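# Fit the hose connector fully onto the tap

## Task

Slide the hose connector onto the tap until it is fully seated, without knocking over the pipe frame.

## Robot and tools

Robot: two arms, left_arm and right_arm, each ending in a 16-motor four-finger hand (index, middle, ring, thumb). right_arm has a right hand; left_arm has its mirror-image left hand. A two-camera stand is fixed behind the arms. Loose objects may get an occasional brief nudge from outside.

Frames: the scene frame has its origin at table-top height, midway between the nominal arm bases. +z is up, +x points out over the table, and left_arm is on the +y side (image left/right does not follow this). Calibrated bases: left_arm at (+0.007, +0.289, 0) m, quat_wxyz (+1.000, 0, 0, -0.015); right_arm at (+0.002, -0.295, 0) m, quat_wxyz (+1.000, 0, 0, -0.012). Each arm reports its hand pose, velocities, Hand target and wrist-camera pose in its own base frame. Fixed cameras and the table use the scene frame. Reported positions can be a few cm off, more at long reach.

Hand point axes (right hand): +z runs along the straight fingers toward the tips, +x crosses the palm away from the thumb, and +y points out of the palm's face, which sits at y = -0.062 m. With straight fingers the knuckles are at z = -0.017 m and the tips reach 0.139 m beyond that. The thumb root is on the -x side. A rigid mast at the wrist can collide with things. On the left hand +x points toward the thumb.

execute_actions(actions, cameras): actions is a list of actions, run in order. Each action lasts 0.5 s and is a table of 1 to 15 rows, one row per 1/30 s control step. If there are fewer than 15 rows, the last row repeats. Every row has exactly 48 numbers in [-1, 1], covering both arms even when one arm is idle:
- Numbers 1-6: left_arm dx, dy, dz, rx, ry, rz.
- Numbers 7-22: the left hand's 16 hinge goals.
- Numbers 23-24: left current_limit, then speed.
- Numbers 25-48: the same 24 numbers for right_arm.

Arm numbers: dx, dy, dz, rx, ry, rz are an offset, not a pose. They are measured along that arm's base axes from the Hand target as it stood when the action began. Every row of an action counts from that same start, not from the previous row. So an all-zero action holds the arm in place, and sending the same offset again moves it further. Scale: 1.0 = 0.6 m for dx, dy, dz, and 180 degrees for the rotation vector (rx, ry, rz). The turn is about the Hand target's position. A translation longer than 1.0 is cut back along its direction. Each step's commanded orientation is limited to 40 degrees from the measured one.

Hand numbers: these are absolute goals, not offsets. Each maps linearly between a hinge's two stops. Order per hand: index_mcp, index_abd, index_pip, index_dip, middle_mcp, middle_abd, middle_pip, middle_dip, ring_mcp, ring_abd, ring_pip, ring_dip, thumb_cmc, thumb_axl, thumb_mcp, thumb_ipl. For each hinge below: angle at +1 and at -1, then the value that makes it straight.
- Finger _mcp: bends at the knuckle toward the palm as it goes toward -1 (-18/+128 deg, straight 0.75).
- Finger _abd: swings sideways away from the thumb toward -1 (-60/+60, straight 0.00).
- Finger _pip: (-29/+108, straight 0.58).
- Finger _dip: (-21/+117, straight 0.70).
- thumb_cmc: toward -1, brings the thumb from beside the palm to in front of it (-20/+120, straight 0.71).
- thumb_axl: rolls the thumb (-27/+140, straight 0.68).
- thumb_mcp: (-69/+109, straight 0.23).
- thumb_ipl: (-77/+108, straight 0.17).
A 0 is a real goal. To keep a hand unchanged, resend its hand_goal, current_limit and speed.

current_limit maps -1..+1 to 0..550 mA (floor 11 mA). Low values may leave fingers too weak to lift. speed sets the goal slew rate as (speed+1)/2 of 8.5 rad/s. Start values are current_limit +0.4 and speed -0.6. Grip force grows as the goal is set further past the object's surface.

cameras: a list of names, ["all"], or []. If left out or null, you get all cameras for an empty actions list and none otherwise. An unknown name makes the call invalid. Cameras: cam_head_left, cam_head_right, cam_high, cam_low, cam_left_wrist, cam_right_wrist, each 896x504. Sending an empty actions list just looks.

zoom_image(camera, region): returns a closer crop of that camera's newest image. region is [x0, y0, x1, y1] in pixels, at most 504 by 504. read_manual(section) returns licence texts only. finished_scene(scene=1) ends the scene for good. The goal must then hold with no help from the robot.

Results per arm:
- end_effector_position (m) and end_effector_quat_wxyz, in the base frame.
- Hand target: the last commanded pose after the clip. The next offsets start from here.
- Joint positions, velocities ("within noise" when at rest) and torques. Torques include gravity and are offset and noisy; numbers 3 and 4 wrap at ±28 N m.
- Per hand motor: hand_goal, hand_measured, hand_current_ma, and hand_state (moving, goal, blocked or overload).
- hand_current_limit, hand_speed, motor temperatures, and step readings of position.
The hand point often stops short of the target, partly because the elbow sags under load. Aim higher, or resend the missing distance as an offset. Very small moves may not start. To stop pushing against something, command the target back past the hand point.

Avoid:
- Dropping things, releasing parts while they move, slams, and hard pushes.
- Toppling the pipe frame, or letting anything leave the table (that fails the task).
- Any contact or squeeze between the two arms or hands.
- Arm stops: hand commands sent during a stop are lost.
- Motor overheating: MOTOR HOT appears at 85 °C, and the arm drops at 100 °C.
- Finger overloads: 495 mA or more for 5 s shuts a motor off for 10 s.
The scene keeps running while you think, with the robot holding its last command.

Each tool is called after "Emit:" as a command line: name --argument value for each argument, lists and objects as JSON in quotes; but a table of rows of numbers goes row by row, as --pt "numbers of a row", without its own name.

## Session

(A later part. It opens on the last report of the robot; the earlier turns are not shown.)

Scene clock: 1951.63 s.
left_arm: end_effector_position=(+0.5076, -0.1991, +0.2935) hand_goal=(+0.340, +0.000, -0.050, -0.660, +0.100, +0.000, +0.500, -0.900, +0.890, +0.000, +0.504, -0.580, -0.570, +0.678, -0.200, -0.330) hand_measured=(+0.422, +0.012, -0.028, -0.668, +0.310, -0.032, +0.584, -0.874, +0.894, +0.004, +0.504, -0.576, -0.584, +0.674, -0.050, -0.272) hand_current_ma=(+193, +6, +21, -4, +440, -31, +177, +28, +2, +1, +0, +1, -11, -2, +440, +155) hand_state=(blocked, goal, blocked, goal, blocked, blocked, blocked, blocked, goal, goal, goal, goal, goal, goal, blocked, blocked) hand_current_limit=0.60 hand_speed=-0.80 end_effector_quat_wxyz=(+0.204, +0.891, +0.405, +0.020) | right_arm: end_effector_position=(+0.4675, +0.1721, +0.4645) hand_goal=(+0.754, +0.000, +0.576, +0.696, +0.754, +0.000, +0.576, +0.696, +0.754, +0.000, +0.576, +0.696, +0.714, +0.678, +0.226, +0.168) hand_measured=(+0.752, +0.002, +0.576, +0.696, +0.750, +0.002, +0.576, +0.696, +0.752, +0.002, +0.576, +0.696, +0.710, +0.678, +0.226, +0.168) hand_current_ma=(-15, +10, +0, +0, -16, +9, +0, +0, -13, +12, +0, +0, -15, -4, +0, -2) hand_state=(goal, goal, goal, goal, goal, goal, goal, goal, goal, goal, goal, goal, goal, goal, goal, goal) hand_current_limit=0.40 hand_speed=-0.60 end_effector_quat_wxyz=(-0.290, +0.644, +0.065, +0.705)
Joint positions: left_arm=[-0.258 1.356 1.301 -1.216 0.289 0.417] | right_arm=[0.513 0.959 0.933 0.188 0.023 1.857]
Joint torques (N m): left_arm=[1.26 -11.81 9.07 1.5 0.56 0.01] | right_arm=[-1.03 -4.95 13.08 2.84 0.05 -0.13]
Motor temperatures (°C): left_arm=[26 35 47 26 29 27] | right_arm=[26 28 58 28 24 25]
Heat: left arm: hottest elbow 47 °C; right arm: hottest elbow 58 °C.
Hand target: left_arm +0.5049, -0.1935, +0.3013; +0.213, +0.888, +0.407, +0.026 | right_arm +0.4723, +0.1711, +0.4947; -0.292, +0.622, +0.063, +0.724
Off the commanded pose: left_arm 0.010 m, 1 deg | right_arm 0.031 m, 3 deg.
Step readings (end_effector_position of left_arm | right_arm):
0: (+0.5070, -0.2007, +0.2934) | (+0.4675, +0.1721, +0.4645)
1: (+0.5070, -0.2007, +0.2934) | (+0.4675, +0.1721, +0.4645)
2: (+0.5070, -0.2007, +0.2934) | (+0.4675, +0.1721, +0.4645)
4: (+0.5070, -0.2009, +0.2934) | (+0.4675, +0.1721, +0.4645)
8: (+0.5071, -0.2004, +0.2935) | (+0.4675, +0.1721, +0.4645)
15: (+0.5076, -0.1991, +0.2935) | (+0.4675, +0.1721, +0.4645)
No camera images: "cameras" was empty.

Emit:
execute_actions --actions '[[[0.0133,0.006,0.0083,0,0,0, 0.34,0,-0.05,-0.66, 0.1,0,0.5,-0.9, 0.89,0,0.504,-0.58, -0.571,0.678,-0.2,-0.33, 0.6,-0.8, 0,0,0,0,0,0, 0.754,0,0.576,0.696, 0.754,0,0.576,0.696, 0.754,0,0.576,0.696, 0.714,0.678,0.226,0.168, 0.4,-0.6]]]' --cameras '[]'

Scene clock: 1958.63 s.
left_arm: end_effector_position=(+0.5102, -0.1923, +0.2938) hand_goal=(+0.340, +0.000, -0.050, -0.660, +0.100, +0.000, +0.500, -0.900, +0.890, +0.000, +0.504, -0.580, -0.570, +0.678, -0.200, -0.330) hand_measured=(+0.422, +0.012, -0.028, -0.668, +0.310, -0.032, +0.584, -0.874, +0.894, +0.004, +0.504, -0.576, -0.584, +0.674, -0.050, -0.272) hand_current_ma=(+193, +6, +21, -4, +440, -31, +177, +28, +2, +1, +0, +1, -11, -2, +440, +155) hand_state=(blocked, goal, blocked, goal, blocked, blocked, blocked, blocked, goal, goal, goal, goal, goal, goal, blocked, blocked) hand_current_limit=0.60 hand_speed=-0.80 end_effector_quat_wxyz=(+0.205, +0.888, +0.410, +0.020) | right_arm: end_effector_position=(+0.4675, +0.1721, +0.4645) hand_goal=(+0.754, +0.000, +0.576, +0.696, +0.754, +0.000, +0.576, +0.696, +0.754, +0.000, +0.576, +0.696, +0.714, +0.678, +0.226, +0.168) hand_measured=(+0.752, +0.002, +0.576, +0.696, +0.750, +0.002, +0.576, +0.696, +0.752, +0.002, +0.576, +0.696, +0.710, +0.678, +0.226, +0.168) hand_current_ma=(-15, +10, +0, +0, -16, +9, +0, +0, -13, +12, +0, +0, -15, -4, +0, -2) hand_state=(goal, goal, goal, goal, goal, goal, goal, goal, goal, goal, goal, goal, goal, goal, goal, goal) hand_current_limit=0.40 hand_speed=-0.60 end_effector_quat_wxyz=(-0.290, +0.644, +0.065, +0.705)
Joint positions: left_arm=[-0.243 1.356 1.301 -1.216 0.293 0.418] | right_arm=[0.513 0.959 0.933 0.188 0.023 1.857]
Joint torques (N m): left_arm=[1.49 -10.7 11.48 0.85 0.57 0.13] | right_arm=[-1.08 -4.95 13.09 2.84 0.05 -0.13]
Motor temperatures (°C): left_arm=[26 35 47 26 29 27] | right_arm=[26 28 58 28 24 25]
Heat: left arm: hottest elbow 47 °C; right arm: hottest elbow 58 °C.
Hand target: left_arm +0.5129, -0.1900, +0.3063; +0.213, +0.888, +0.407, +0.026 | right_arm +0.4723, +0.1711, +0.4947; -0.292, +0.622, +0.063, +0.724
Off the commanded pose: left_arm 0.013 m, 1 deg | right_arm 0.031 m, 3 deg.
Step readings (end_effector_position of left_arm | right_arm):
0: (+0.5076, -0.1991, +0.2935) | (+0.4675, +0.1721, +0.4645)
1: (+0.5076, -0.1991, +0.2935) | (+0.4675, +0.1721, +0.4645)
2: (+0.5078, -0.1986, +0.2935) | (+0.4675, +0.1721, +0.4645)
4: (+0.5082, -0.1976, +0.2937) | (+0.4675, +0.1721, +0.4645)
8: (+0.5095, -0.1942, +0.2937) | (+0.4675, +0.1721, +0.4645)
15: (+0.5103, -0.1922, +0.2937) | (+0.4675, +0.1721, +0.4645)
No camera images: "cameras" was empty.

Emit:
execute_actions --actions '[[[0.01,-0.0133,0.0067,0,0,0, 0.34,0,-0.05,-0.66, 0.1,0,0.5,-0.9, 0.89,0,0.504,-0.58, -0.571,0.678,-0.2,-0.33, 0.6,-0.8, 0,0,0,0,0,0, 0.754,0,0.576,0.696, 0.754,0,0.576,0.696, 0.754,0,0.576,0.696, 0.714,0.678,0.226,0.168, 0.4,-0.6]]]' --cameras '[]'

Scene clock: 1967.40 s.
left_arm: end_effector_position=(+0.5115, -0.1927, +0.2877) hand_goal=(+0.340, +0.000, -0.050, -0.660, +0.100, +0.000, +0.500, -0.900, +0.890, +0.000, +0.504, -0.580, -0.570, +0.678, -0.200, -0.330) hand_measured=(+0.422, +0.012, -0.028, -0.668, +0.310, -0.032, +0.584, -0.874, +0.894, +0.004, +0.504, -0.576, -0.584, +0.674, -0.050, -0.272) hand_current_ma=(+193, +6, +21, -4, +440, -31, +177, +28, +2, +1, +0, +1, -11, -2, +440, +155) hand_state=(blocked, goal, blocked, goal, blocked, blocked, blocked, blocked, goal, goal, goal, goal, goal, goal, blocked, blocked) hand_current_limit=0.60 hand_speed=-0.80 end_effector_quat_wxyz=(+0.201, +0.889, +0.411, +0.015) | right_arm: end_effector_position=(+0.4675, +0.1721, +0.4645) hand_goal=(+0.754, +0.000, +0.576, +0.696, +0.754, +0.000, +0.576, +0.696, +0.754, +0.000, +0.576, +0.696, +0.714, +0.678, +0.226, +0.168) hand_measured=(+0.752, +0.002, +0.576, +0.696, +0.750, +0.002, +0.576, +0.696, +0.752, +0.002, +0.576, +0.696, +0.710, +0.678, +0.226, +0.168) hand_current_ma=(-15, +10, +0, +0, -16, +9, +0, +0, -13, +12, +0, +0, -15, -4, +0, -2) hand_state=(goal, goal, goal, goal, goal, goal, goal, goal, goal, goal, goal, goal, goal, goal, goal, goal) hand_current_limit=0.40 hand_speed=-0.60 end_effector_quat_wxyz=(-0.290, +0.644, +0.065, +0.705)
Joint positions: left_arm=[-0.243 1.367 1.301 -1.219 0.293 0.419] | right_arm=[0.513 0.959 0.933 0.188 0.023 1.857]
Joint torques (N m): left_arm=[0.21 -10.11 13.56 0.75 0.43 -0.04] | right_arm=[-1.08 -4.95 13.07 2.84 0.05 -0.13]
Motor temperatures (°C): left_arm=[26 35 48 26 29 27] | right_arm=[26 28 58 28 24 25]
Heat: left arm: hottest elbow 48 °C; right arm: hottest elbow 58 °C.
Hand target: left_arm +0.5189, -0.1980, +0.3104; +0.213, +0.888, +0.407, +0.027 | right_arm +0.4723, +0.1711, +0.4947; -0.292, +0.622, +0.063, +0.724
Off the commanded pose: left_arm 0.024 m, 2 deg | right_arm 0.031 m, 3 deg.
Step readings (end_effector_position of left_arm | right_arm):
0: (+0.5102, -0.1923, +0.2938) | (+0.4675, +0.1721, +0.4645)
1: (+0.5102, -0.1923, +0.2938) | (+0.4675, +0.1721, +0.4645)
2: (+0.5102, -0.1923, +0.2938) | (+0.4675, +0.1721, +0.4645)
4: (+0.5103, -0.1924, +0.2936) | (+0.4675, +0.1721, +0.4645)
8: (+0.5107, -0.1925, +0.2912) | (+0.4675, +0.1721, +0.4645)
15: (+0.5115, -0.1927, +0.2877) | (+0.4675, +0.1721, +0.4645)
No camera images: "cameras" was empty.

Emit:
execute_actions --actions '[[[0.0,-0.003,0.0117,0,0,0, 0.34,0,-0.05,-0.66, 0.1,0,0.5,-0.9, 0.89,0,0.504,-0.58, -0.571,0.678,-0.2,-0.33, 0.6,-0.8, 0,0,0,0,0,0, 0.754,0,0.576,0.696, 0.754,0,0.576,0.696, 0.754,0,0.576,0.696, 0.714,0.678,0.226,0.168, 0.4,-0.6]]]' --cameras '[]'

Scene clock: 1975.30 s.
left_arm: end_effector_position=(+0.5083, -0.1919, +0.2853) hand_goal=(+0.340, +0.000, -0.050, -0.660, +0.100, +0.000, +0.500, -0.900, +0.890, +0.000, +0.504, -0.580, -0.570, +0.678, -0.200, -0.330) hand_measured=(+0.422, +0.012, -0.028, -0.668, +0.310, -0.032, +0.584, -0.874, +0.894, +0.004, +0.504, -0.576, -0.584, +0.674, -0.050, -0.272) hand_current_ma=(+193, +6, +21, -4, +440, -31, +177, +28, +2, +1, +0, +1, -11, -2, +440, +155) hand_state=(blocked, goal, blocked, goal, blocked, blocked, blocked, blocked, goal, goal, goal, goal, goal, goal, blocked, blocked) hand_current_limit=0.60 hand_speed=-0.80 end_effector_quat_wxyz=(+0.196, +0.889, +0.413, +0.009) | right_arm: end_effector_position=(+0.4675, +0.1721, +0.4645) hand_goal=(+0.754, +0.000, +0.576, +0.696, +0.754, +0.000, +0.576, +0.696, +0.754, +0.000, +0.576, +0.696, +0.714, +0.678, +0.226, +0.168) hand_measured=(+0.752, +0.002, +0.576, +0.696, +0.750, +0.002, +0.576, +0.696, +0.752, +0.002, +0.576, +0.696, +0.710, +0.678, +0.226, +0.168) hand_current_ma=(-15, +10, +0, +0, -16, +9, +0, +0, -13, +12, +0, +0, -15, -4, +0, -2) hand_state=(goal, goal, goal, goal, goal, goal, goal, goal, goal, goal, goal, goal, goal, goal, goal, goal) hand_current_limit=0.40 hand_speed=-0.60 end_effector_quat_wxyz=(-0.290, +0.644, +0.065, +0.705)
Joint positions: left_arm=[-0.243 1.367 1.301 -1.235 0.293 0.419] | right_arm=[0.513 0.959 0.933 0.188 0.023 1.857]
Joint torques (N m): left_arm=[-0.32 -10.52 14.98 0.59 0.4 -0.08] | right_arm=[-1.03 -4.95 13.08 2.84 0.05 -0.13]
Motor temperatures (°C): left_arm=[26 35 50 26 29 26] | right_arm=[26 28 58 28 24 25]
Heat: left arm: hottest elbow 50 °C; right arm: hottest elbow 58 °C.
Hand target: left_arm +0.5189, -0.1998, +0.3174; +0.213, +0.888, +0.407, +0.027 | right_arm +0.4723, +0.1711, +0.4947; -0.292, +0.622, +0.063, +0.724
Off the commanded pose: left_arm 0.035 m, 3 deg | right_arm 0.031 m, 3 deg.
Step readings (end_effector_position of left_arm | right_arm):
0: (+0.5115, -0.1927, +0.2877) | (+0.4675, +0.1721, +0.4645)
1: (+0.5115, -0.1927, +0.2877) | (+0.4675, +0.1721, +0.4645)
2: (+0.5113, -0.1926, +0.2875) | (+0.4675, +0.1721, +0.4645)
4: (+0.5103, -0.1924, +0.2868) | (+0.4675, +0.1721, +0.4645)
8: (+0.5089, -0.1920, +0.2857) | (+0.4675, +0.1721, +0.4645)
15: (+0.5083, -0.1919, +0.2853) | (+0.4675, +0.1721, +0.4645)
No camera images: "cameras" was empty.

Emit:
execute_actions --actions '[[[0.0,-0.0067,0.02,0,0,0, 0.34,0,-0.05,-0.66, 0.1,0,0.5,-0.9, 0.89,0,0.504,-0.58, -0.571,0.678,-0.2,-0.33, 0.6,-0.8, 0,0,0,0,0,0, 0.754,0,0.576,0.696, 0.754,0,0.576,0.696, 0.754,0,0.576,0.696, 0.714,0.678,0.226,0.168, 0.4,-0.6]]]' --cameras '[]'

Scene clock: 1988.27 s.
left_arm: end_effector_position=(+0.5047, -0.1961, +0.2900) hand_goal=(+0.340, +0.000, -0.050, -0.660, +0.100, +0.000, +0.500, -0.900, +0.890, +0.000, +0.504, -0.580, -0.570, +0.678, -0.200, -0.330) hand_measured=(+0.422, +0.012, -0.028, -0.668, +0.310, -0.032, +0.584, -0.874, +0.894, +0.004, +0.504, -0.576, -0.584, +0.674, -0.050, -0.272) hand_current_ma=(+193, +6, +21, -4, +440, -31, +177, +28, +1, +1, +0, +1, -11, -2, +440, +155) hand_state=(blocked, goal, blocked, goal, blocked, blocked, blocked, blocked, goal, goal, goal, goal, goal, goal, blocked, blocked) hand_current_limit=0.60 hand_speed=-0.80 end_effector_quat_wxyz=(+0.192, +0.892, +0.409, +0.004) | right_arm: end_effector_position=(+0.4675, +0.1721, +0.4645) hand_goal=(+0.754, +0.000, +0.576, +0.696, +0.754, +0.000, +0.576, +0.696, +0.754, +0.000, +0.576, +0.696, +0.714, +0.678, +0.226, +0.168) hand_measured=(+0.752, +0.002, +0.576, +0.696, +0.750, +0.002, +0.576, +0.696, +0.752, +0.002, +0.576, +0.696, +0.710, +0.678, +0.226, +0.168) hand_current_ma=(-15, +10, +0, +0, -16, +9, +0, +0, -13, +12, +0, +0, -15, -4, +0, -2) hand_state=(goal, goal, goal, goal, goal, goal, goal, goal, goal, goal, goal, goal, goal, goal, goal, goal) hand_current_limit=0.40 hand_speed=-0.60 end_effector_quat_wxyz=(-0.290, +0.644, +0.065, +0.705)
Joint positions: left_arm=[-0.253 1.367 1.318 -1.263 0.291 0.419] | right_arm=[0.513 0.959 0.933 0.188 0.023 1.857]
Joint torques (N m): left_arm=[-0.03 -10.34 16.08 0.57 0.36 -0.16] | right_arm=[-1.03 -4.89 13.08 2.84 0.05 -0.13]
Motor temperatures (°C): left_arm=[26 34 53 26 29 26] | right_arm=[26 28 58 28 24 25]
Heat: left arm: hottest elbow 53 °C; right arm: hottest elbow 58 °C.
Hand target: left_arm +0.5189, -0.2037, +0.3293; +0.213, +0.888, +0.407, +0.026 | right_arm +0.4723, +0.1711, +0.4947; -0.292, +0.622, +0.063, +0.724
Off the commanded pose: left_arm 0.043 m, 3 deg | right_arm 0.031 m, 3 deg.
Step readings (end_effector_position of left_arm | right_arm):
0: (+0.5083, -0.1919, +0.2853) | (+0.4675, +0.1721, +0.4645)
1: (+0.5083, -0.1919, +0.2853) | (+0.4675, +0.1721, +0.4645)
2: (+0.5078, -0.1919, +0.2849) | (+0.4675, +0.1721, +0.4645)
4: (+0.5061, -0.1921, +0.2841) | (+0.4675, +0.1721, +0.4645)
8: (+0.5041, -0.1946, +0.2858) | (+0.4675, +0.1721, +0.4645)
15: (+0.5049, -0.1963, +0.2902) | (+0.4675, +0.1721, +0.4645)
No camera images: "cameras" was empty.

Emit:
execute_actions --actions '[]' --cameras '["cam_high","cam_low","cam_left_wrist","cam_right_wrist"]'

Emit:
zoom_image --camera "cam_right_wrist" --region '[520, 165, 600, 285]'

Emit:
zoom_image --camera "cam_low" --region '[405, 190, 453, 230]'

Emit:
zoom_image --camera "cam_left_wrist" --region '[0, 20, 400, 200]'

Emit:
zoom_image --camera "cam_high" --region '[365, 165, 425, 240]'

Scene clock: 1995.77 s.
left_arm: end_effector_position=(+0.5047, -0.1961, +0.2900) hand_goal=(+0.340, +0.000, -0.050, -0.660, +0.100, +0.000, +0.500, -0.900, +0.890, +0.000, +0.504, -0.580, -0.570, +0.678, -0.200, -0.330) hand_measured=(+0.422, +0.012, -0.028, -0.668, +0.310, -0.032, +0.584, -0.874, +0.894, +0.004, +0.504, -0.576, -0.584, +0.674, -0.050, -0.272) hand_current_ma=(+193, +6, +21, -4, +440, -31, +177, +28, +1, +1, +0, +1, -11, -2, +440, +155) hand_state=(blocked, goal, blocked, goal, blocked, blocked, blocked, blocked, goal, goal, goal, goal, goal, goal, blocked, blocked) hand_current_limit=0.60 hand_speed=-0.80 end_effector_quat_wxyz=(+0.192, +0.892, +0.409, +0.004) | right_arm: end_effector_position=(+0.4675, +0.1721, +0.4645) hand_goal=(+0.754, +0.000, +0.576, +0.696, +0.754, +0.000, +0.576, +0.696, +0.754, +0.000, +0.576, +0.696, +0.714, +0.678, +0.226, +0.168) hand_measured=(+0.752, +0.002, +0.576, +0.696, +0.750, +0.002, +0.576, +0.696, +0.752, +0.002, +0.576, +0.696, +0.710, +0.678, +0.226, +0.168) hand_current_ma=(-15, +10, +0, +0, -16, +9, +0, +0, -13, +12, +0, +0, -15, -4, +0, -2) hand_state=(goal, goal, goal, goal, goal, goal, goal, goal, goal, goal, goal, goal, goal, goal, goal, goal) hand_current_limit=0.40 hand_speed=-0.60 end_effector_quat_wxyz=(-0.290, +0.644, +0.065, +0.705)
Joint positions: left_arm=[-0.253 1.367 1.318 -1.263 0.291 0.419] | right_arm=[0.513 0.959 0.933 0.188 0.023 1.857]
Joint velocities: within noise
Joint torques (N m): left_arm=[0.03 -10.29 16.09 0.65 0.36 -0.16] | right_arm=[-1.03 -4.95 13.09 2.85 0.05 -0.13]
Motor temperatures (°C): left_arm=[26 34 55 26 29 27] | right_arm=[26 28 58 28 24 25]
Heat: left arm: hottest elbow 55 °C; right arm: hottest elbow 58 °C.
Hand target: left_arm +0.5189, -0.2037, +0.3294; +0.213, +0.888, +0.407, +0.027 | right_arm +0.4723, +0.1711, +0.4947; -0.292, +0.622, +0.063, +0.724
Off the commanded pose: left_arm 0.043 m, 3 deg | right_arm 0.031 m, 3 deg.
camera_calibration:
cam_left_wrist: T_world_to_cam=[[-0.976014, -0.206342, -0.0694267, 0.436825], [-0.21695, 0.895236, 0.389212, 0.128378], [-0.0181573, 0.394938, -0.918528, 0.481323], [0, 0, 0, 1]] pos_world=[0.462938, -0.214886, 0.42247]
cam_right_wrist: T_world_to_cam=[[0.2812, -0.29424, -0.913427, 0.370791], [-0.907908, 0.226751, -0.352544, 0.501732], [0.310853, 0.928443, -0.20338, -0.0821518], [0, 0, 0, 1]] pos_world=[0.376797, 0.0716063, 0.498865]
Images, in order (width x height): cam_high 896x504, cam_low 896x504, cam_left_wrist 896x504, cam_right_wrist 896x504.

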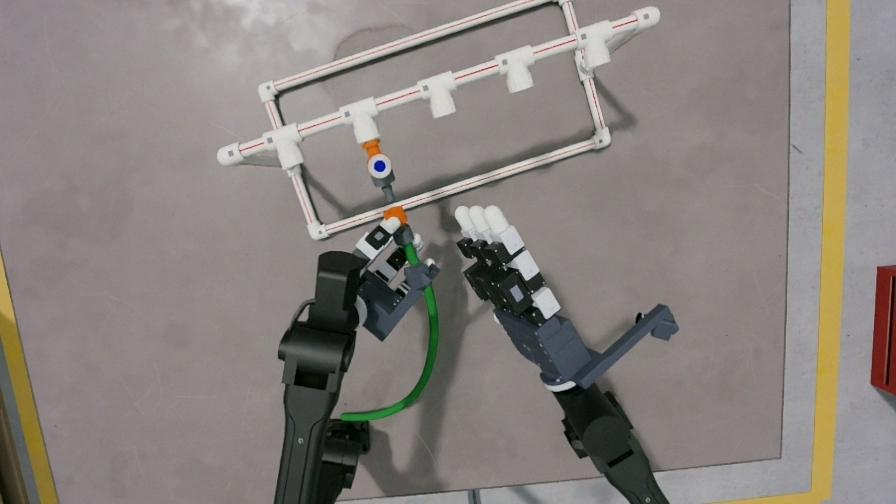

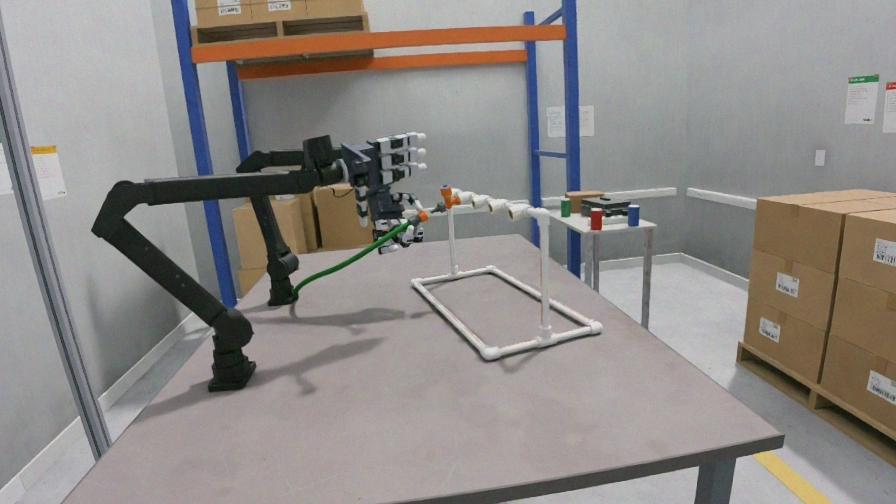

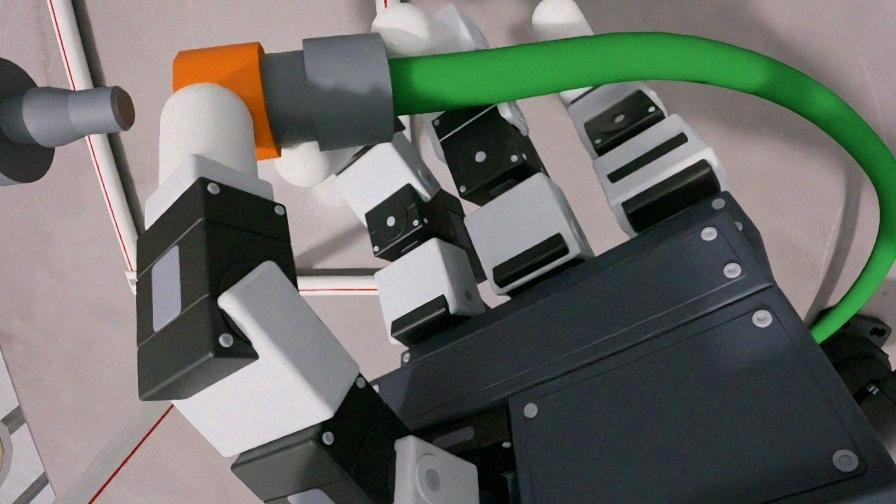

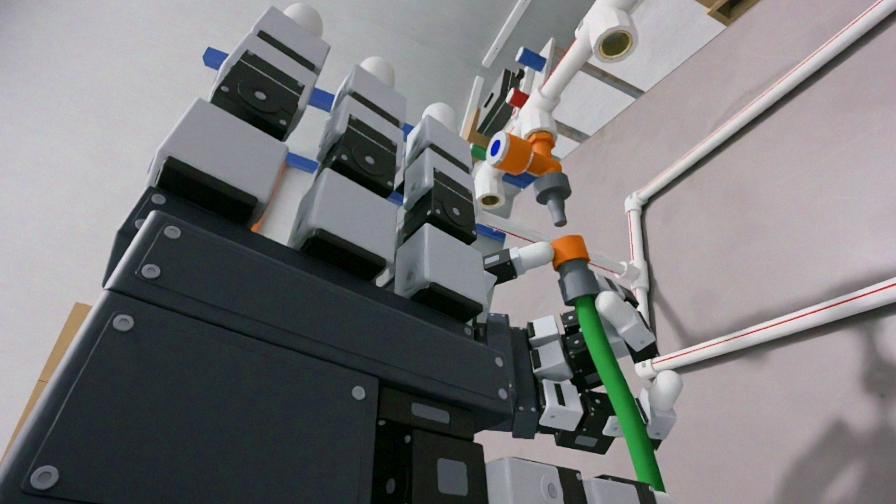

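Scaled by 4.200.

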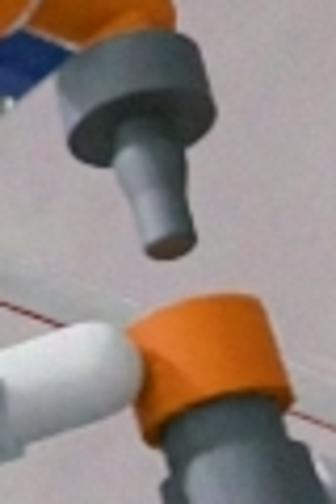

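Scaled by 10.500.

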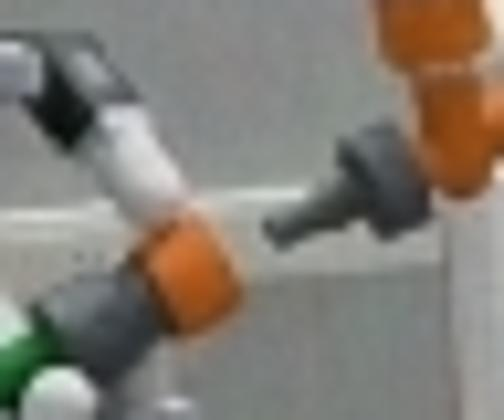

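Scaled by 1.260.

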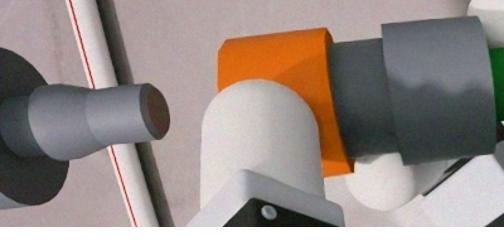

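Scaled by 6.720.

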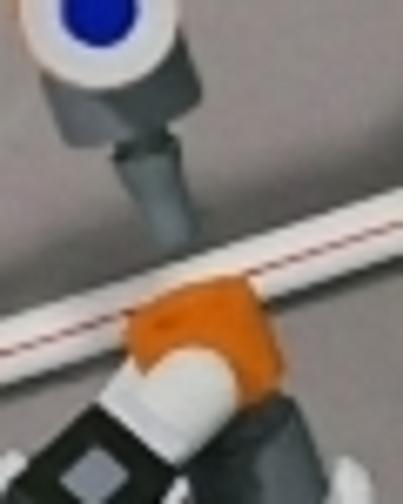

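Emit:
execute_actions --actions '[[[0.0133,0.0083,0.0125,0,0,0, 0.34,0,-0.05,-0.66, 0.1,0,0.5,-0.9, 0.89,0,0.504,-0.58, -0.571,0.678,-0.2,-0.33, 0.6,-0.8, 0,0,0,0,0,0, 0.754,0,0.576,0.696, 0.754,0,0.576,0.696, 0.754,0,0.576,0.696, 0.714,0.678,0.226,0.168, 0.4,-0.6]]]' --cameras '[]'

Scene clock: 2026.50 s.
left_arm: end_effector_position=(+0.5100, -0.1975, +0.2977) hand_goal=(+0.340, +0.000, -0.050, -0.660, +0.100, +0.000, +0.500, -0.900, +0.890, +0.000, +0.504, -0.580, -0.570, +0.678, -0.200, -0.330) hand_measured=(+0.422, +0.012, -0.028, -0.668, +0.310, -0.032, +0.584, -0.874, +0.894, +0.004, +0.504, -0.576, -0.584, +0.674, -0.050, -0.272) hand_current_ma=(+193, +6, +21, -4, +440, -31, +177, +28, +1, +1, +0, +1, -11, -2, +440, +155) hand_state=(blocked, goal, blocked, goal, blocked, blocked, blocked, blocked, goal, goal, goal, goal, goal, goal, blocked, blocked) hand_current_limit=0.60 hand_speed=-0.80 end_effector_quat_wxyz=(+0.191, +0.892, +0.410, +0.003) | right_arm: end_effector_position=(+0.4675, +0.1721, +0.4645) hand_goal=(+0.754, +0.000, +0.576, +0.696, +0.754, +0.000, +0.576, +0.696, +0.754, +0.000, +0.576, +0.696, +0.714, +0.678, +0.226, +0.168) hand_measured=(+0.752, +0.002, +0.576, +0.696, +0.750, +0.002, +0.576, +0.696, +0.752, +0.002, +0.576, +0.696, +0.710, +0.678, +0.226, +0.168) hand_current_ma=(-15, +10, +0, +0, -16, +9, +0, +0, -13, +12, +0, +0, -15, -4, +0, -2) hand_state=(goal, goal, goal, goal, goal, goal, goal, goal, goal, goal, goal, goal, goal, goal, goal, goal) hand_current_limit=0.40 hand_speed=-0.60 end_effector_quat_wxyz=(-0.290, +0.644, +0.065, +0.705)
Joint positions: left_arm=[-0.253 1.383 1.355 -1.288 0.291 0.419] | right_arm=[0.513 0.959 0.933 0.188 0.023 1.857]
Joint torques (N m): left_arm=[1.03 -10.7 16.18 0.58 0.52 -0.02] | right_arm=[-0.97 -4.95 13.09 2.84 0.05 -0.13]
Motor temperatures (°C): left_arm=[26 34 61 26 29 27] | right_arm=[26 28 59 28 24 25]
Heat: left arm: hottest elbow 61 °C; right arm: hottest elbow 59 °C.
Hand target: left_arm +0.5268, -0.1987, +0.3369; +0.213, +0.888, +0.407, +0.026 | right_arm +0.4723, +0.1711, +0.4947; -0.292, +0.622, +0.063, +0.724
Off the commanded pose: left_arm 0.043 m, 4 deg | right_arm 0.031 m, 3 deg.
Step readings (end_effector_position of left_arm | right_arm):
0: (+0.5047, -0.1961, +0.2900) | (+0.4675, +0.1721, +0.4645)
1: (+0.5048, -0.1962, +0.2902) | (+0.4675, +0.1721, +0.4645)
2: (+0.5046, -0.1961, +0.2903) | (+0.4675, +0.1721, +0.4645)
4: (+0.5051, -0.1963, +0.2917) | (+0.4675, +0.1721, +0.4645)
8: (+0.5086, -0.1971, +0.2972) | (+0.4675, +0.1721, +0.4645)
15: (+0.5097, -0.1974, +0.2999) | (+0.4675, +0.1721, +0.4645)
No camera images: "cameras" was empty.

Emit:
execute_actions --actions '[[[0.0133,0.0083,0.0,0,0,0, 0.34,0,-0.05,-0.66, 0.1,0,0.5,-0.9, 0.89,0,0.504,-0.58, -0.571,0.678,-0.2,-0.33, 0.6,-0.8, 0,0,0,0,0,0, 0.754,0,0.576,0.696, 0.754,0,0.576,0.696, 0.754,0,0.576,0.696, 0.714,0.678,0.226,0.168, 0.4,-0.6]]]' --cameras '["cam_high","cam_low","cam_left_wrist","cam_right_wrist"]'

Emit:
zoom_image --camera "cam_right_wrist" --region '[520, 165, 600, 285]'

Emit:
zoom_image --camera "cam_low" --region '[405, 190, 453, 230]'

Emit:
zoom_image --camera "cam_left_wrist" --region '[0, 20, 400, 200]'

Emit:
zoom_image --camera "cam_high" --region '[365, 165, 425, 240]'

Scene clock: 2040.27 s.
left_arm: end_effector_position=(+0.5176, -0.1925, +0.2964) hand_goal=(+0.340, +0.000, -0.050, -0.660, +0.100, +0.000, +0.500, -0.900, +0.890, +0.000, +0.504, -0.580, -0.570, +0.678, -0.200, -0.330) hand_measured=(+0.422, +0.012, -0.028, -0.668, +0.310, -0.032, +0.584, -0.874, +0.894, +0.004, +0.504, -0.576, -0.584, +0.674, -0.050, -0.272) hand_current_ma=(+193, +6, +21, -4, +440, -31, +177, +28, +1, +1, +0, +1, -11, -2, +440, +155) hand_state=(blocked, goal, blocked, goal, blocked, blocked, blocked, blocked, goal, goal, goal, goal, goal, goal, blocked, blocked) hand_current_limit=0.60 hand_speed=-0.80 end_effector_quat_wxyz=(+0.190, +0.890, +0.414, +0.002) | right_arm: end_effector_position=(+0.4675, +0.1721, +0.4645) hand_goal=(+0.754, +0.000, +0.576, +0.696, +0.754, +0.000, +0.576, +0.696, +0.754, +0.000, +0.576, +0.696, +0.714, +0.678, +0.226, +0.168) hand_measured=(+0.752, +0.002, +0.576, +0.696, +0.750, +0.002, +0.576, +0.696, +0.752, +0.002, +0.576, +0.696, +0.710, +0.678, +0.226, +0.168) hand_current_ma=(-15, +10, +0, +0, -16, +9, +0, +0, -13, +12, +0, +0, -15, -4, +0, -2) hand_state=(goal, goal, goal, goal, goal, goal, goal, goal, goal, goal, goal, goal, goal, goal, goal, goal) hand_current_limit=0.40 hand_speed=-0.60 end_effector_quat_wxyz=(-0.290, +0.644, +0.065, +0.705)
Joint positions: left_arm=[-0.239 1.4 1.371 -1.293 0.293 0.424] | right_arm=[0.513 0.959 0.933 0.188 0.023 1.857]
Joint torques (N m): left_arm=[1.32 -10.81 16.39 0.7 0.6 0.09] | right_arm=[-1.03 -4.95 13.07 2.84 0.05 -0.13]
Motor temperatures (°C): left_arm=[26 34 57 26 29 26] | right_arm=[26 28 59 28 24 25]
Heat: left arm: hottest elbow 57 °C; right arm: hottest elbow 59 °C.
Hand target: left_arm +0.5348, -0.1939, +0.3371; +0.213, +0.888, +0.407, +0.027 | right_arm +0.4723, +0.1711, +0.4947; -0.292, +0.622, +0.063, +0.724
Off the commanded pose: left_arm 0.044 m, 4 deg | right_arm 0.031 m, 3 deg.
Step readings (end_effector_position of left_arm | right_arm):
0: (+0.5100, -0.1975, +0.2977) | (+0.4675, +0.1721, +0.4645)
1: (+0.5100, -0.1975, +0.2977) | (+0.4675, +0.1721, +0.4645)
2: (+0.5102, -0.1976, +0.2977) | (+0.4675, +0.1721, +0.4645)
4: (+0.5113, -0.1972, +0.2980) | (+0.4675, +0.1721, +0.4645)
8: (+0.5159, -0.1945, +0.2980) | (+0.4675, +0.1721, +0.4645)
15: (+0.5178, -0.1924, +0.2965) | (+0.4675, +0.1721, +0.4645)
camera_calibration:
cam_left_wrist: T_world_to_cam=[[-0.974839, -0.214313, -0.0613139, 0.446062], [-0.220966, 0.892798, 0.392537, 0.126006], [-0.0293847, 0.396208, -0.91769, 0.491863], [0, 0, 0, 1]] pos_world=[0.477135, -0.211781, 0.429265]
cam_right_wrist: T_world_to_cam=[[0.2812, -0.29424, -0.913427, 0.370791], [-0.907908, 0.226751, -0.352544, 0.501732], [0.310853, 0.928443, -0.20338, -0.0821518], [0, 0, 0, 1]] pos_world=[0.376797, 0.0716063, 0.498865]
Images, in order (width x height): cam_high 896x504, cam_low 896x504, cam_left_wrist 896x504, cam_right_wrist 896x504.

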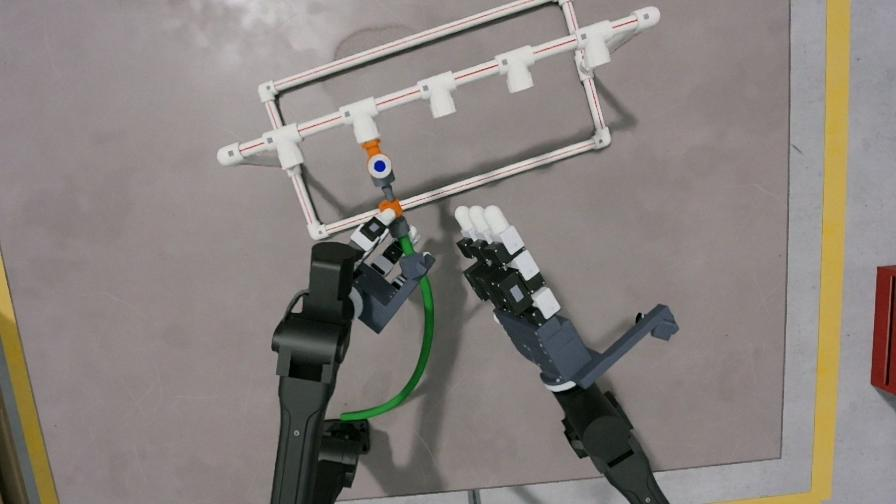

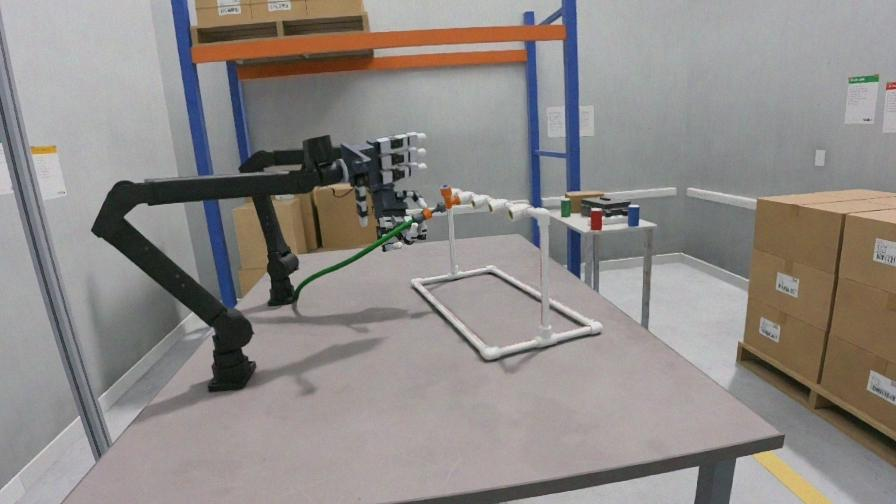

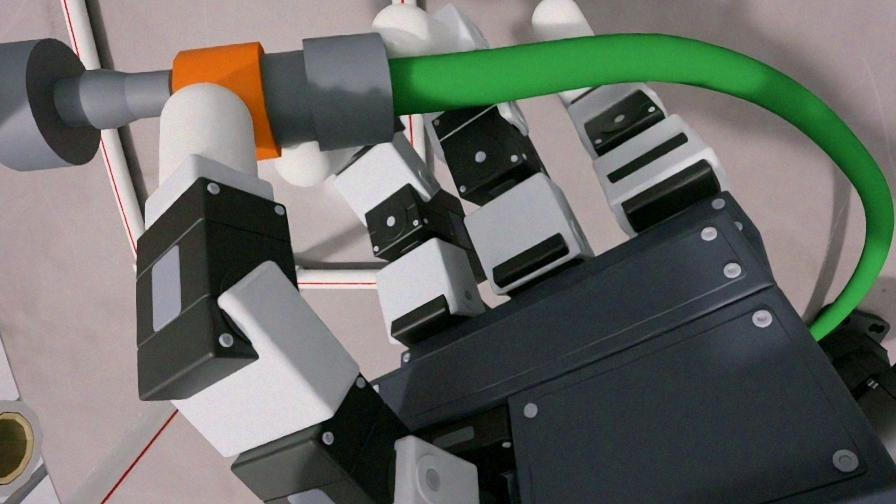

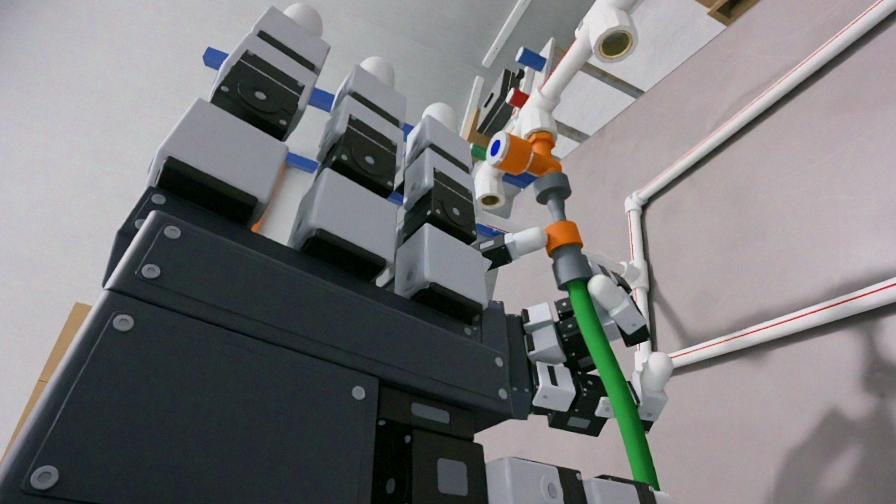

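Scaled by 4.200.

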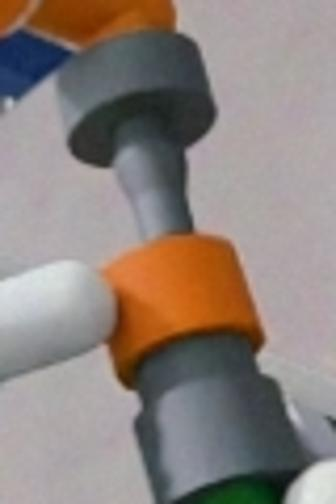

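Scaled by 10.500.

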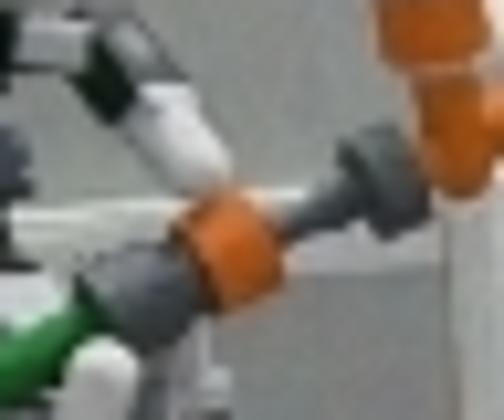

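Scaled by 1.260.

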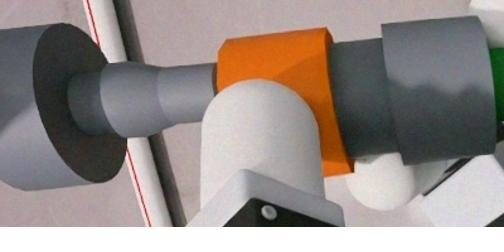

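Scaled by 6.720.

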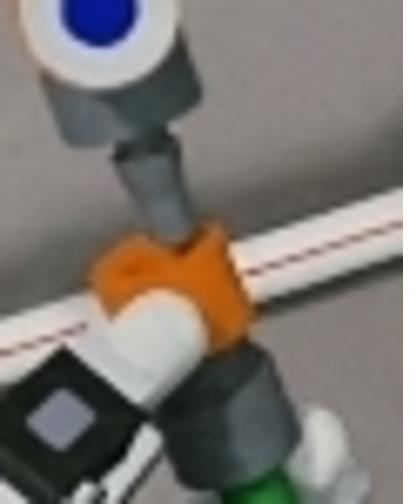

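Emit:
execute_actions --actions '[[[-0.025,-0.01,-0.01,0,0,0, 0.34,0,-0.05,-0.66, 0.1,0,0.5,-0.9, 0.89,0,0.504,-0.58, -0.571,0.678,-0.2,-0.33, 0.6,-0.8, 0,0,0,0,0,0, 0.754,0,0.576,0.696, 0.754,0,0.576,0.696, 0.754,0,0.576,0.696, 0.714,0.678,0.226,0.168, 0.4,-0.6]],[[-0.0163,-0.022,-0.0217,0,0,0, 0.34,0,-0.05,-0.66, 0.1,0,0.5,-0.9, 0.89,0,0.504,-0.58, -0.571,0.678,-0.2,-0.33, 0.6,-0.8, 0,0,0,0,0,0, 0.754,0,0.576,0.696, 0.754,0,0.576,0.696, 0.754,0,0.576,0.696, 0.714,0.678,0.226,0.168, 0.4,-0.6]]]' --cameras '[]'

Scene clock: 2075.53 s.
left_arm: end_effector_position=(+0.5121, -0.2127, +0.3087) hand_goal=(+0.340, +0.000, -0.050, -0.660, +0.100, +0.000, +0.500, -0.900, +0.890, +0.000, +0.504, -0.580, -0.570, +0.678, -0.200, -0.330) hand_measured=(+0.422, +0.012, -0.028, -0.668, +0.310, -0.032, +0.584, -0.874, +0.894, +0.004, +0.504, -0.576, -0.584, +0.674, -0.050, -0.272) hand_current_ma=(+193, +6, +21, -4, +440, -31, +177, +28, +1, +1, +0, +1, -11, -2, +440, +155) hand_state=(blocked, goal, blocked, goal, blocked, blocked, blocked, blocked, goal, goal, goal, goal, goal, goal, blocked, blocked) hand_current_limit=0.60 hand_speed=-0.80 end_effector_quat_wxyz=(+0.203, +0.894, +0.398, +0.020) | right_arm: end_effector_position=(+0.4675, +0.1721, +0.4645) hand_goal=(+0.754, +0.000, +0.576, +0.696, +0.754, +0.000, +0.576, +0.696, +0.754, +0.000, +0.576, +0.696, +0.714, +0.678, +0.226, +0.168) hand_measured=(+0.752, +0.002, +0.576, +0.696, +0.750, +0.002, +0.576, +0.696, +0.752, +0.002, +0.576, +0.696, +0.710, +0.678, +0.226, +0.168) hand_current_ma=(-15, +10, +0, +0, -16, +9, +0, +0, -13, +12, +0, +0, -15, -4, +0, -2) hand_state=(goal, goal, goal, goal, goal, goal, goal, goal, goal, goal, goal, goal, goal, goal, goal, goal) hand_current_limit=0.40 hand_speed=-0.60 end_effector_quat_wxyz=(-0.290, +0.644, +0.065, +0.705)
Joint positions: left_arm=[-0.284 1.377 1.361 -1.253 0.281 0.405] | right_arm=[0.513 0.959 0.933 0.188 0.023 1.857]
Joint torques (N m): left_arm=[-0.03 -11.93 9.5 1.68 0.42 -0.29] | right_arm=[-1.03 -4.95 13.07 2.84 0.05 -0.13]
Motor temperatures (°C): left_arm=[26 34 58 26 29 26] | right_arm=[26 28 59 28 24 25]
Heat: left arm: hottest elbow 58 °C; right arm: hottest elbow 59 °C.
Hand target: left_arm +0.5101, -0.2130, +0.3180; +0.213, +0.888, +0.407, +0.027 | right_arm +0.4723, +0.1711, +0.4947; -0.292, +0.622, +0.063, +0.724
Off the commanded pose: left_arm 0.009 m, 2 deg | right_arm 0.031 m, 3 deg.
Step readings (end_effector_position of left_arm | right_arm):
0: (+0.5176, -0.1925, +0.2964) | (+0.4675, +0.1721, +0.4645)
1: (+0.5176, -0.1925, +0.2964) | (+0.4675, +0.1721, +0.4645)
2: (+0.5176, -0.1925, +0.2964) | (+0.4675, +0.1721, +0.4645)
4: (+0.5176, -0.1925, +0.2964) | (+0.4675, +0.1721, +0.4645)
8: (+0.5174, -0.1926, +0.2968) | (+0.4675, +0.1721, +0.4645)
15: (+0.5161, -0.1936, +0.2996) | (+0.4675, +0.1721, +0.4645)
16: (+0.5160, -0.1937, +0.3001) | (+0.4675, +0.1721, +0.4645)
17: (+0.5162, -0.1943, +0.3007) | (+0.4675, +0.1721, +0.4645)
19: (+0.5173, -0.1974, +0.3031) | (+0.4675, +0.1721, +0.4645)
23: (+0.5157, -0.2081, +0.3090) | (+0.4675, +0.1721, +0.4645)
30: (+0.5118, -0.2130, +0.3089) | (+0.4675, +0.1721, +0.4645)
No camera images: "cameras" was empty.

Emit:
execute_actions --actions '[[[0.0115,0.01,0.0152,0,0,0, 0.34,0,-0.05,-0.66, 0.1,0,0.5,-0.9, 0.89,0,0.504,-0.58, -0.571,0.678,-0.2,-0.33, 0.6,-0.8, 0,0,0,0,0,0, 0.754,0,0.576,0.696, 0.754,0,0.576,0.696, 0.754,0,0.576,0.696, 0.714,0.678,0.226,0.168, 0.4,-0.6]],[[0.0115,0.01,0.0152,0,0,0, 0.34,0,-0.05,-0.66, 0.1,0,0.5,-0.9, 0.89,0,0.504,-0.58, -0.571,0.678,-0.2,-0.33, 0.6,-0.8, 0,0,0,0,0,0, 0.754,0,0.576,0.696, 0.754,0,0.576,0.696, 0.754,0,0.576,0.696, 0.714,0.678,0.226,0.168, 0.4,-0.6]]]' --cameras '[]'

Scene clock: 2097.90 s.
left_arm: end_effector_position=(+0.5104, -0.2001, +0.3038) hand_goal=(+0.340, +0.000, -0.050, -0.660, +0.100, +0.000, +0.500, -0.900, +0.890, +0.000, +0.504, -0.580, -0.570, +0.678, -0.200, -0.330) hand_measured=(+0.422, +0.012, -0.028, -0.668, +0.310, -0.032, +0.584, -0.874, +0.894, +0.004, +0.504, -0.576, -0.584, +0.674, -0.050, -0.272) hand_current_ma=(+193, +6, +21, -4, +440, -31, +177, +28, +1, +1, +0, +1, -11, -2, +440, +155) hand_state=(blocked, goal, blocked, goal, blocked, blocked, blocked, blocked, goal, goal, goal, goal, goal, goal, blocked, blocked) hand_current_limit=0.60 hand_speed=-0.80 end_effector_quat_wxyz=(+0.194, +0.890, +0.412, +0.008) | right_arm: end_effector_position=(+0.4675, +0.1721, +0.4645) hand_goal=(+0.754, +0.000, +0.576, +0.696, +0.754, +0.000, +0.576, +0.696, +0.754, +0.000, +0.576, +0.696, +0.714, +0.678, +0.226, +0.168) hand_measured=(+0.752, +0.002, +0.576, +0.696, +0.750, +0.002, +0.576, +0.696, +0.752, +0.002, +0.576, +0.696, +0.710, +0.678, +0.226, +0.168) hand_current_ma=(-15, +10, +0, +0, -16, +9, +0, +0, -13, +12, +0, +0, -15, -4, +0, -2) hand_state=(goal, goal, goal, goal, goal, goal, goal, goal, goal, goal, goal, goal, goal, goal, goal, goal) hand_current_limit=0.40 hand_speed=-0.60 end_effector_quat_wxyz=(-0.290, +0.644, +0.065, +0.705)
Joint positions: left_arm=[-0.261 1.377 1.361 -1.285 0.286 0.405] | right_arm=[0.513 0.959 0.933 0.188 0.023 1.857]
Joint torques (N m): left_arm=[1.26 -10.23 15.17 0.7 0.58 0.08] | right_arm=[-1.03 -4.95 13.08 2.84 0.05 -0.13]
Motor temperatures (°C): left_arm=[26 34 54 26 29 27] | right_arm=[26 28 59 28 24 25]
Heat: left arm: hottest elbow 54 °C; right arm: hottest elbow 59 °C.
Hand target: left_arm +0.5239, -0.2009, +0.3363; +0.213, +0.888, +0.407, +0.027 | right_arm +0.4723, +0.1711, +0.4947; -0.292, +0.622, +0.063, +0.724
Off the commanded pose: left_arm 0.035 m, 3 deg | right_arm 0.031 m, 3 deg.
Step readings (end_effector_position of left_arm | right_arm):
0: (+0.5121, -0.2127, +0.3087) | (+0.4675, +0.1721, +0.4645)
1: (+0.5121, -0.2127, +0.3087) | (+0.4675, +0.1721, +0.4645)
2: (+0.5121, -0.2127, +0.3087) | (+0.4675, +0.1721, +0.4645)
4: (+0.5121, -0.2127, +0.3087) | (+0.4675, +0.1721, +0.4645)
8: (+0.5118, -0.2124, +0.3084) | (+0.4675, +0.1721, +0.4645)
15: (+0.5115, -0.2114, +0.3079) | (+0.4675, +0.1721, +0.4645)
16: (+0.5115, -0.2114, +0.3078) | (+0.4675, +0.1721, +0.4645)
17: (+0.5114, -0.2106, +0.3076) | (+0.4675, +0.1721, +0.4645)
19: (+0.5102, -0.2091, +0.3065) | (+0.4675, +0.1721, +0.4645)
23: (+0.5100, -0.2033, +0.3048) | (+0.4675, +0.1721, +0.4645)
30: (+0.5105, -0.2001, +0.3038) | (+0.4675, +0.1721, +0.4645)
No camera images: "cameras" was empty.

Emit:
execute_actions --actions '[[[0.005,0.0015,-0.0133,0,0,0, 0.34,0,-0.05,-0.66, 0.1,0,0.5,-0.9, 0.89,0,0.504,-0.58, -0.571,0.678,-0.2,-0.33, 0.6,-0.8, 0,0,0,0,0,0, 0.754,0,0.576,0.696, 0.754,0,0.576,0.696, 0.754,0,0.576,0.696, 0.714,0.678,0.226,0.168, 0.4,-0.6]]]' --cameras '[]'

Scene clock: 2111.77 s.
left_arm: end_effector_position=(+0.5120, -0.2002, +0.2991) hand_goal=(+0.340, +0.000, -0.050, -0.660, +0.100, +0.000, +0.500, -0.900, +0.890, +0.000, +0.504, -0.580, -0.570, +0.678, -0.200, -0.330) hand_measured=(+0.422, +0.012, -0.028, -0.668, +0.310, -0.032, +0.584, -0.874, +0.894, +0.004, +0.504, -0.576, -0.584, +0.674, -0.050, -0.272) hand_current_ma=(+193, +6, +21, -4, +440, -31, +177, +28, +1, +1, +0, +1, -11, -2, +440, +155) hand_state=(blocked, goal, blocked, goal, blocked, blocked, blocked, blocked, goal, goal, goal, goal, goal, goal, blocked, blocked) hand_current_limit=0.60 hand_speed=-0.80 end_effector_quat_wxyz=(+0.192, +0.891, +0.412, +0.004) | right_arm: end_effector_position=(+0.4675, +0.1721, +0.4645) hand_goal=(+0.754, +0.000, +0.576, +0.696, +0.754, +0.000, +0.576, +0.696, +0.754, +0.000, +0.576, +0.696, +0.714, +0.678, +0.226, +0.168) hand_measured=(+0.752, +0.002, +0.576, +0.696, +0.750, +0.002, +0.576, +0.696, +0.752, +0.002, +0.576, +0.696, +0.710, +0.678, +0.226, +0.168) hand_current_ma=(-15, +10, +0, +0, -16, +9, +0, +0, -13, +12, +0, +0, -15, -4, +0, -2) hand_state=(goal, goal, goal, goal, goal, goal, goal, goal, goal, goal, goal, goal, goal, goal, goal, goal) hand_current_limit=0.40 hand_speed=-0.60 end_effector_quat_wxyz=(-0.290, +0.644, +0.065, +0.705)
Joint positions: left_arm=[-0.26 1.387 1.361 -1.285 0.288 0.406] | right_arm=[0.513 0.959 0.933 0.188 0.023 1.857]
Joint torques (N m): left_arm=[1.44 -10.4 14.06 1.35 0.59 0.08] | right_arm=[-1.03 -4.95 13.08 2.82 0.05 -0.13]
Motor temperatures (°C): left_arm=[26 34 54 26 29 27] | right_arm=[26 28 59 28 24 25]
Heat: left arm: hottest elbow 54 °C; right arm: hottest elbow 59 °C.
Hand target: left_arm +0.5269, -0.2000, +0.3283; +0.213, +0.888, +0.407, +0.027 | right_arm +0.4723, +0.1711, +0.4947; -0.292, +0.622, +0.063, +0.724
Off the commanded pose: left_arm 0.033 m, 4 deg | right_arm 0.031 m, 3 deg.
Step readings (end_effector_position of left_arm | right_arm):
0: (+0.5104, -0.2001, +0.3038) | (+0.4675, +0.1721, +0.4645)
1: (+0.5104, -0.2001, +0.3038) | (+0.4675, +0.1721, +0.4645)
2: (+0.5104, -0.2001, +0.3036) | (+0.4675, +0.1721, +0.4645)
4: (+0.5106, -0.2003, +0.3030) | (+0.4675, +0.1721, +0.4645)
8: (+0.5114, -0.2002, +0.3008) | (+0.4675, +0.1721, +0.4645)
15: (+0.5120, -0.2002, +0.2991) | (+0.4675, +0.1721, +0.4645)
No camera images: "cameras" was empty.

Emit:
execute_actions --actions '[]' --cameras '["cam_low","cam_left_wrist","cam_right_wrist"]'

Emit:
zoom_image --camera "cam_right_wrist" --region '[520, 165, 600, 285]'

Emit:
zoom_image --camera "cam_low" --region '[405, 190, 453, 230]'

Emit:
zoom_image --camera "cam_left_wrist" --region '[0, 20, 400, 200]'

Scene clock: 2117.10 s.
left_arm: end_effector_position=(+0.5120, -0.2002, +0.2991) hand_goal=(+0.340, +0.000, -0.050, -0.660, +0.100, +0.000, +0.500, -0.900, +0.890, +0.000, +0.504, -0.580, -0.570, +0.678, -0.200, -0.330) hand_measured=(+0.422, +0.012, -0.028, -0.668, +0.310, -0.032, +0.584, -0.874, +0.894, +0.004, +0.504, -0.576, -0.584, +0.674, -0.050, -0.272) hand_current_ma=(+193, +6, +21, -4, +440, -31, +177, +28, +1, +1, +0, +1, -11, -2, +440, +155) hand_state=(blocked, goal, blocked, goal, blocked, blocked, blocked, blocked, goal, goal, goal, goal, goal, goal, blocked, blocked) hand_current_limit=0.60 hand_speed=-0.80 end_effector_quat_wxyz=(+0.192, +0.891, +0.412, +0.004) | right_arm: end_effector_position=(+0.4675, +0.1721, +0.4645) hand_goal=(+0.754, +0.000, +0.576, +0.696, +0.754, +0.000, +0.576, +0.696, +0.754, +0.000, +0.576, +0.696, +0.714, +0.678, +0.226, +0.168) hand_measured=(+0.752, +0.002, +0.576, +0.696, +0.750, +0.002, +0.576, +0.696, +0.752, +0.002, +0.576, +0.696, +0.710, +0.678, +0.226, +0.168) hand_current_ma=(-15, +10, +0, +0, -16, +9, +0, +0, -13, +12, +0, +0, -15, -4, +0, -2) hand_state=(goal, goal, goal, goal, goal, goal, goal, goal, goal, goal, goal, goal, goal, goal, goal, goal) hand_current_limit=0.40 hand_speed=-0.60 end_effector_quat_wxyz=(-0.290, +0.644, +0.065, +0.705)
Joint positions: left_arm=[-0.26 1.387 1.361 -1.285 0.288 0.406] | right_arm=[0.513 0.959 0.933 0.188 0.023 1.857]
Joint velocities: within noise
Joint torques (N m): left_arm=[1.32 -10.64 14.11 1.37 0.59 0.08] | right_arm=[-1.03 -4.89 13.08 2.82 0.05 -0.13]
Motor temperatures (°C): left_arm=[26 34 54 26 29 27] | right_arm=[26 28 60 28 24 25]
Heat: left arm: hottest elbow 54 °C; right arm: hottest elbow 60 °C.
Hand target: left_arm +0.5269, -0.2000, +0.3283; +0.213, +0.888, +0.407, +0.027 | right_arm +0.4723, +0.1711, +0.4947; -0.292, +0.622, +0.063, +0.724
Off the commanded pose: left_arm 0.033 m, 4 deg | right_arm 0.031 m, 3 deg.
camera_calibration:
cam_left_wrist: T_world_to_cam=[[-0.974913, -0.211884, -0.0681877, 0.441696], [-0.221517, 0.893596, 0.390406, 0.131694], [-0.0217885, 0.395717, -0.918114, 0.493256], [0, 0, 0, 1]] pos_world=[0.470535, -0.219283, 0.43157]
cam_right_wrist: T_world_to_cam=[[0.2812, -0.29424, -0.913427, 0.370791], [-0.907908, 0.226751, -0.352544, 0.501732], [0.310853, 0.928443, -0.20338, -0.0821518], [0, 0, 0, 1]] pos_world=[0.376797, 0.0716063, 0.498865]
Images, in order (width x height): cam_low 896x504, cam_left_wrist 896x504, cam_right_wrist 896x504.

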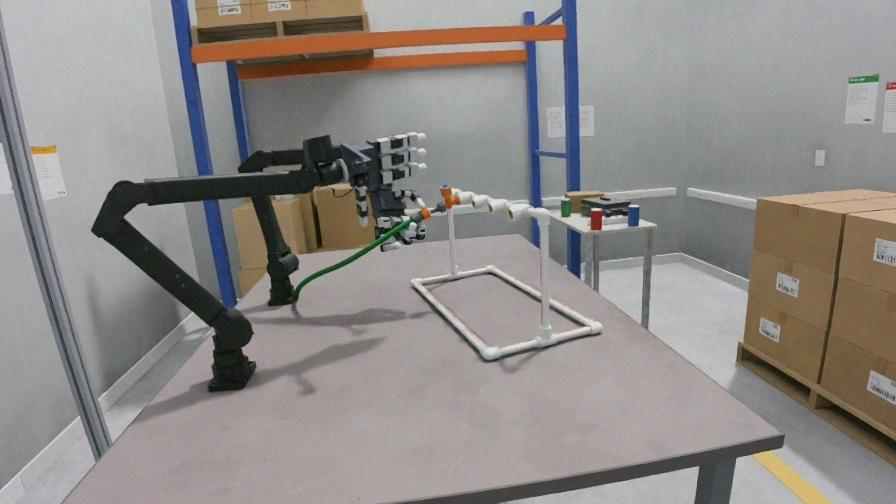

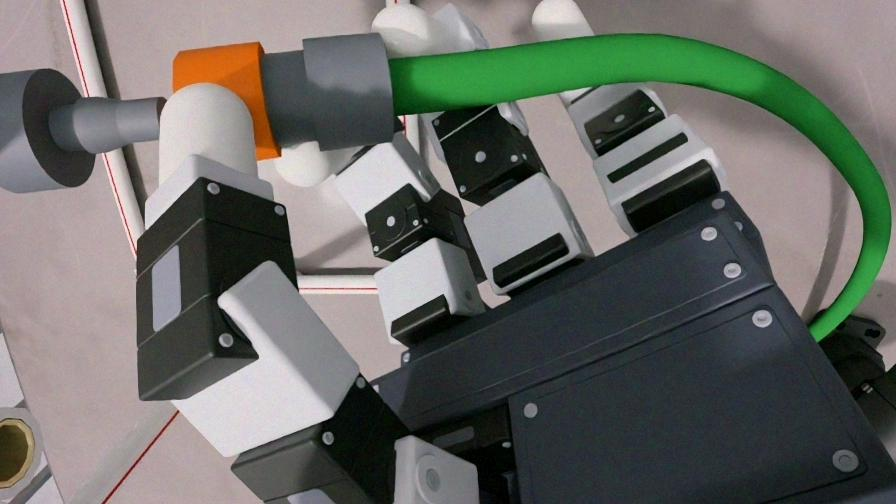

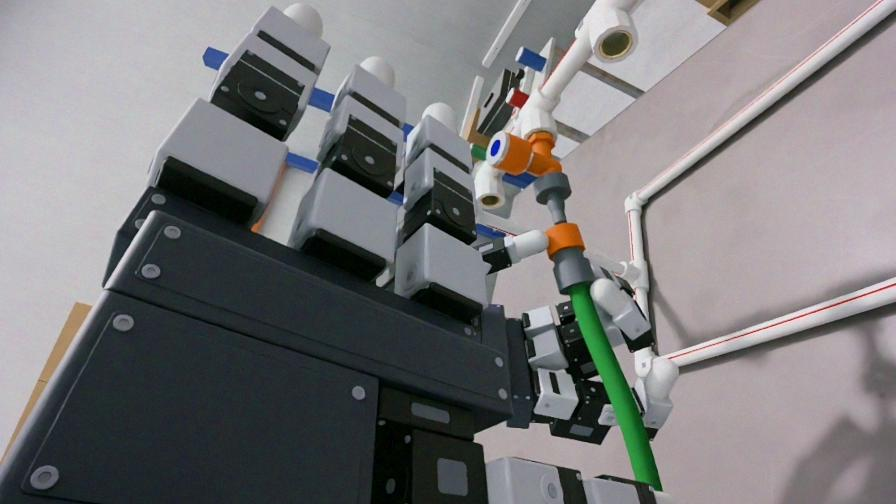

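Scaled by 4.200.

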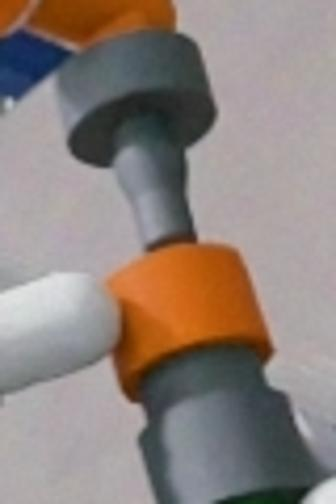

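Scaled by 10.500.

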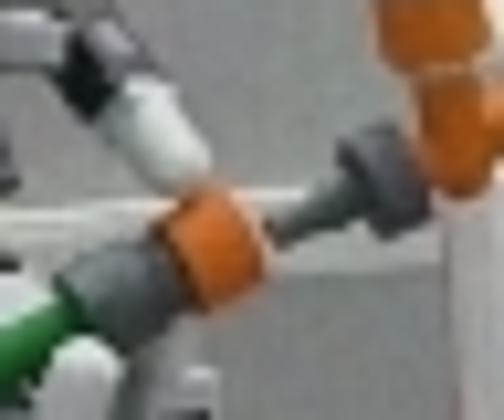

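Scaled by 1.260.

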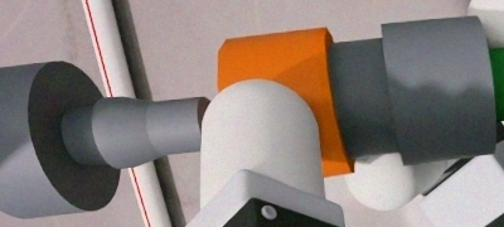

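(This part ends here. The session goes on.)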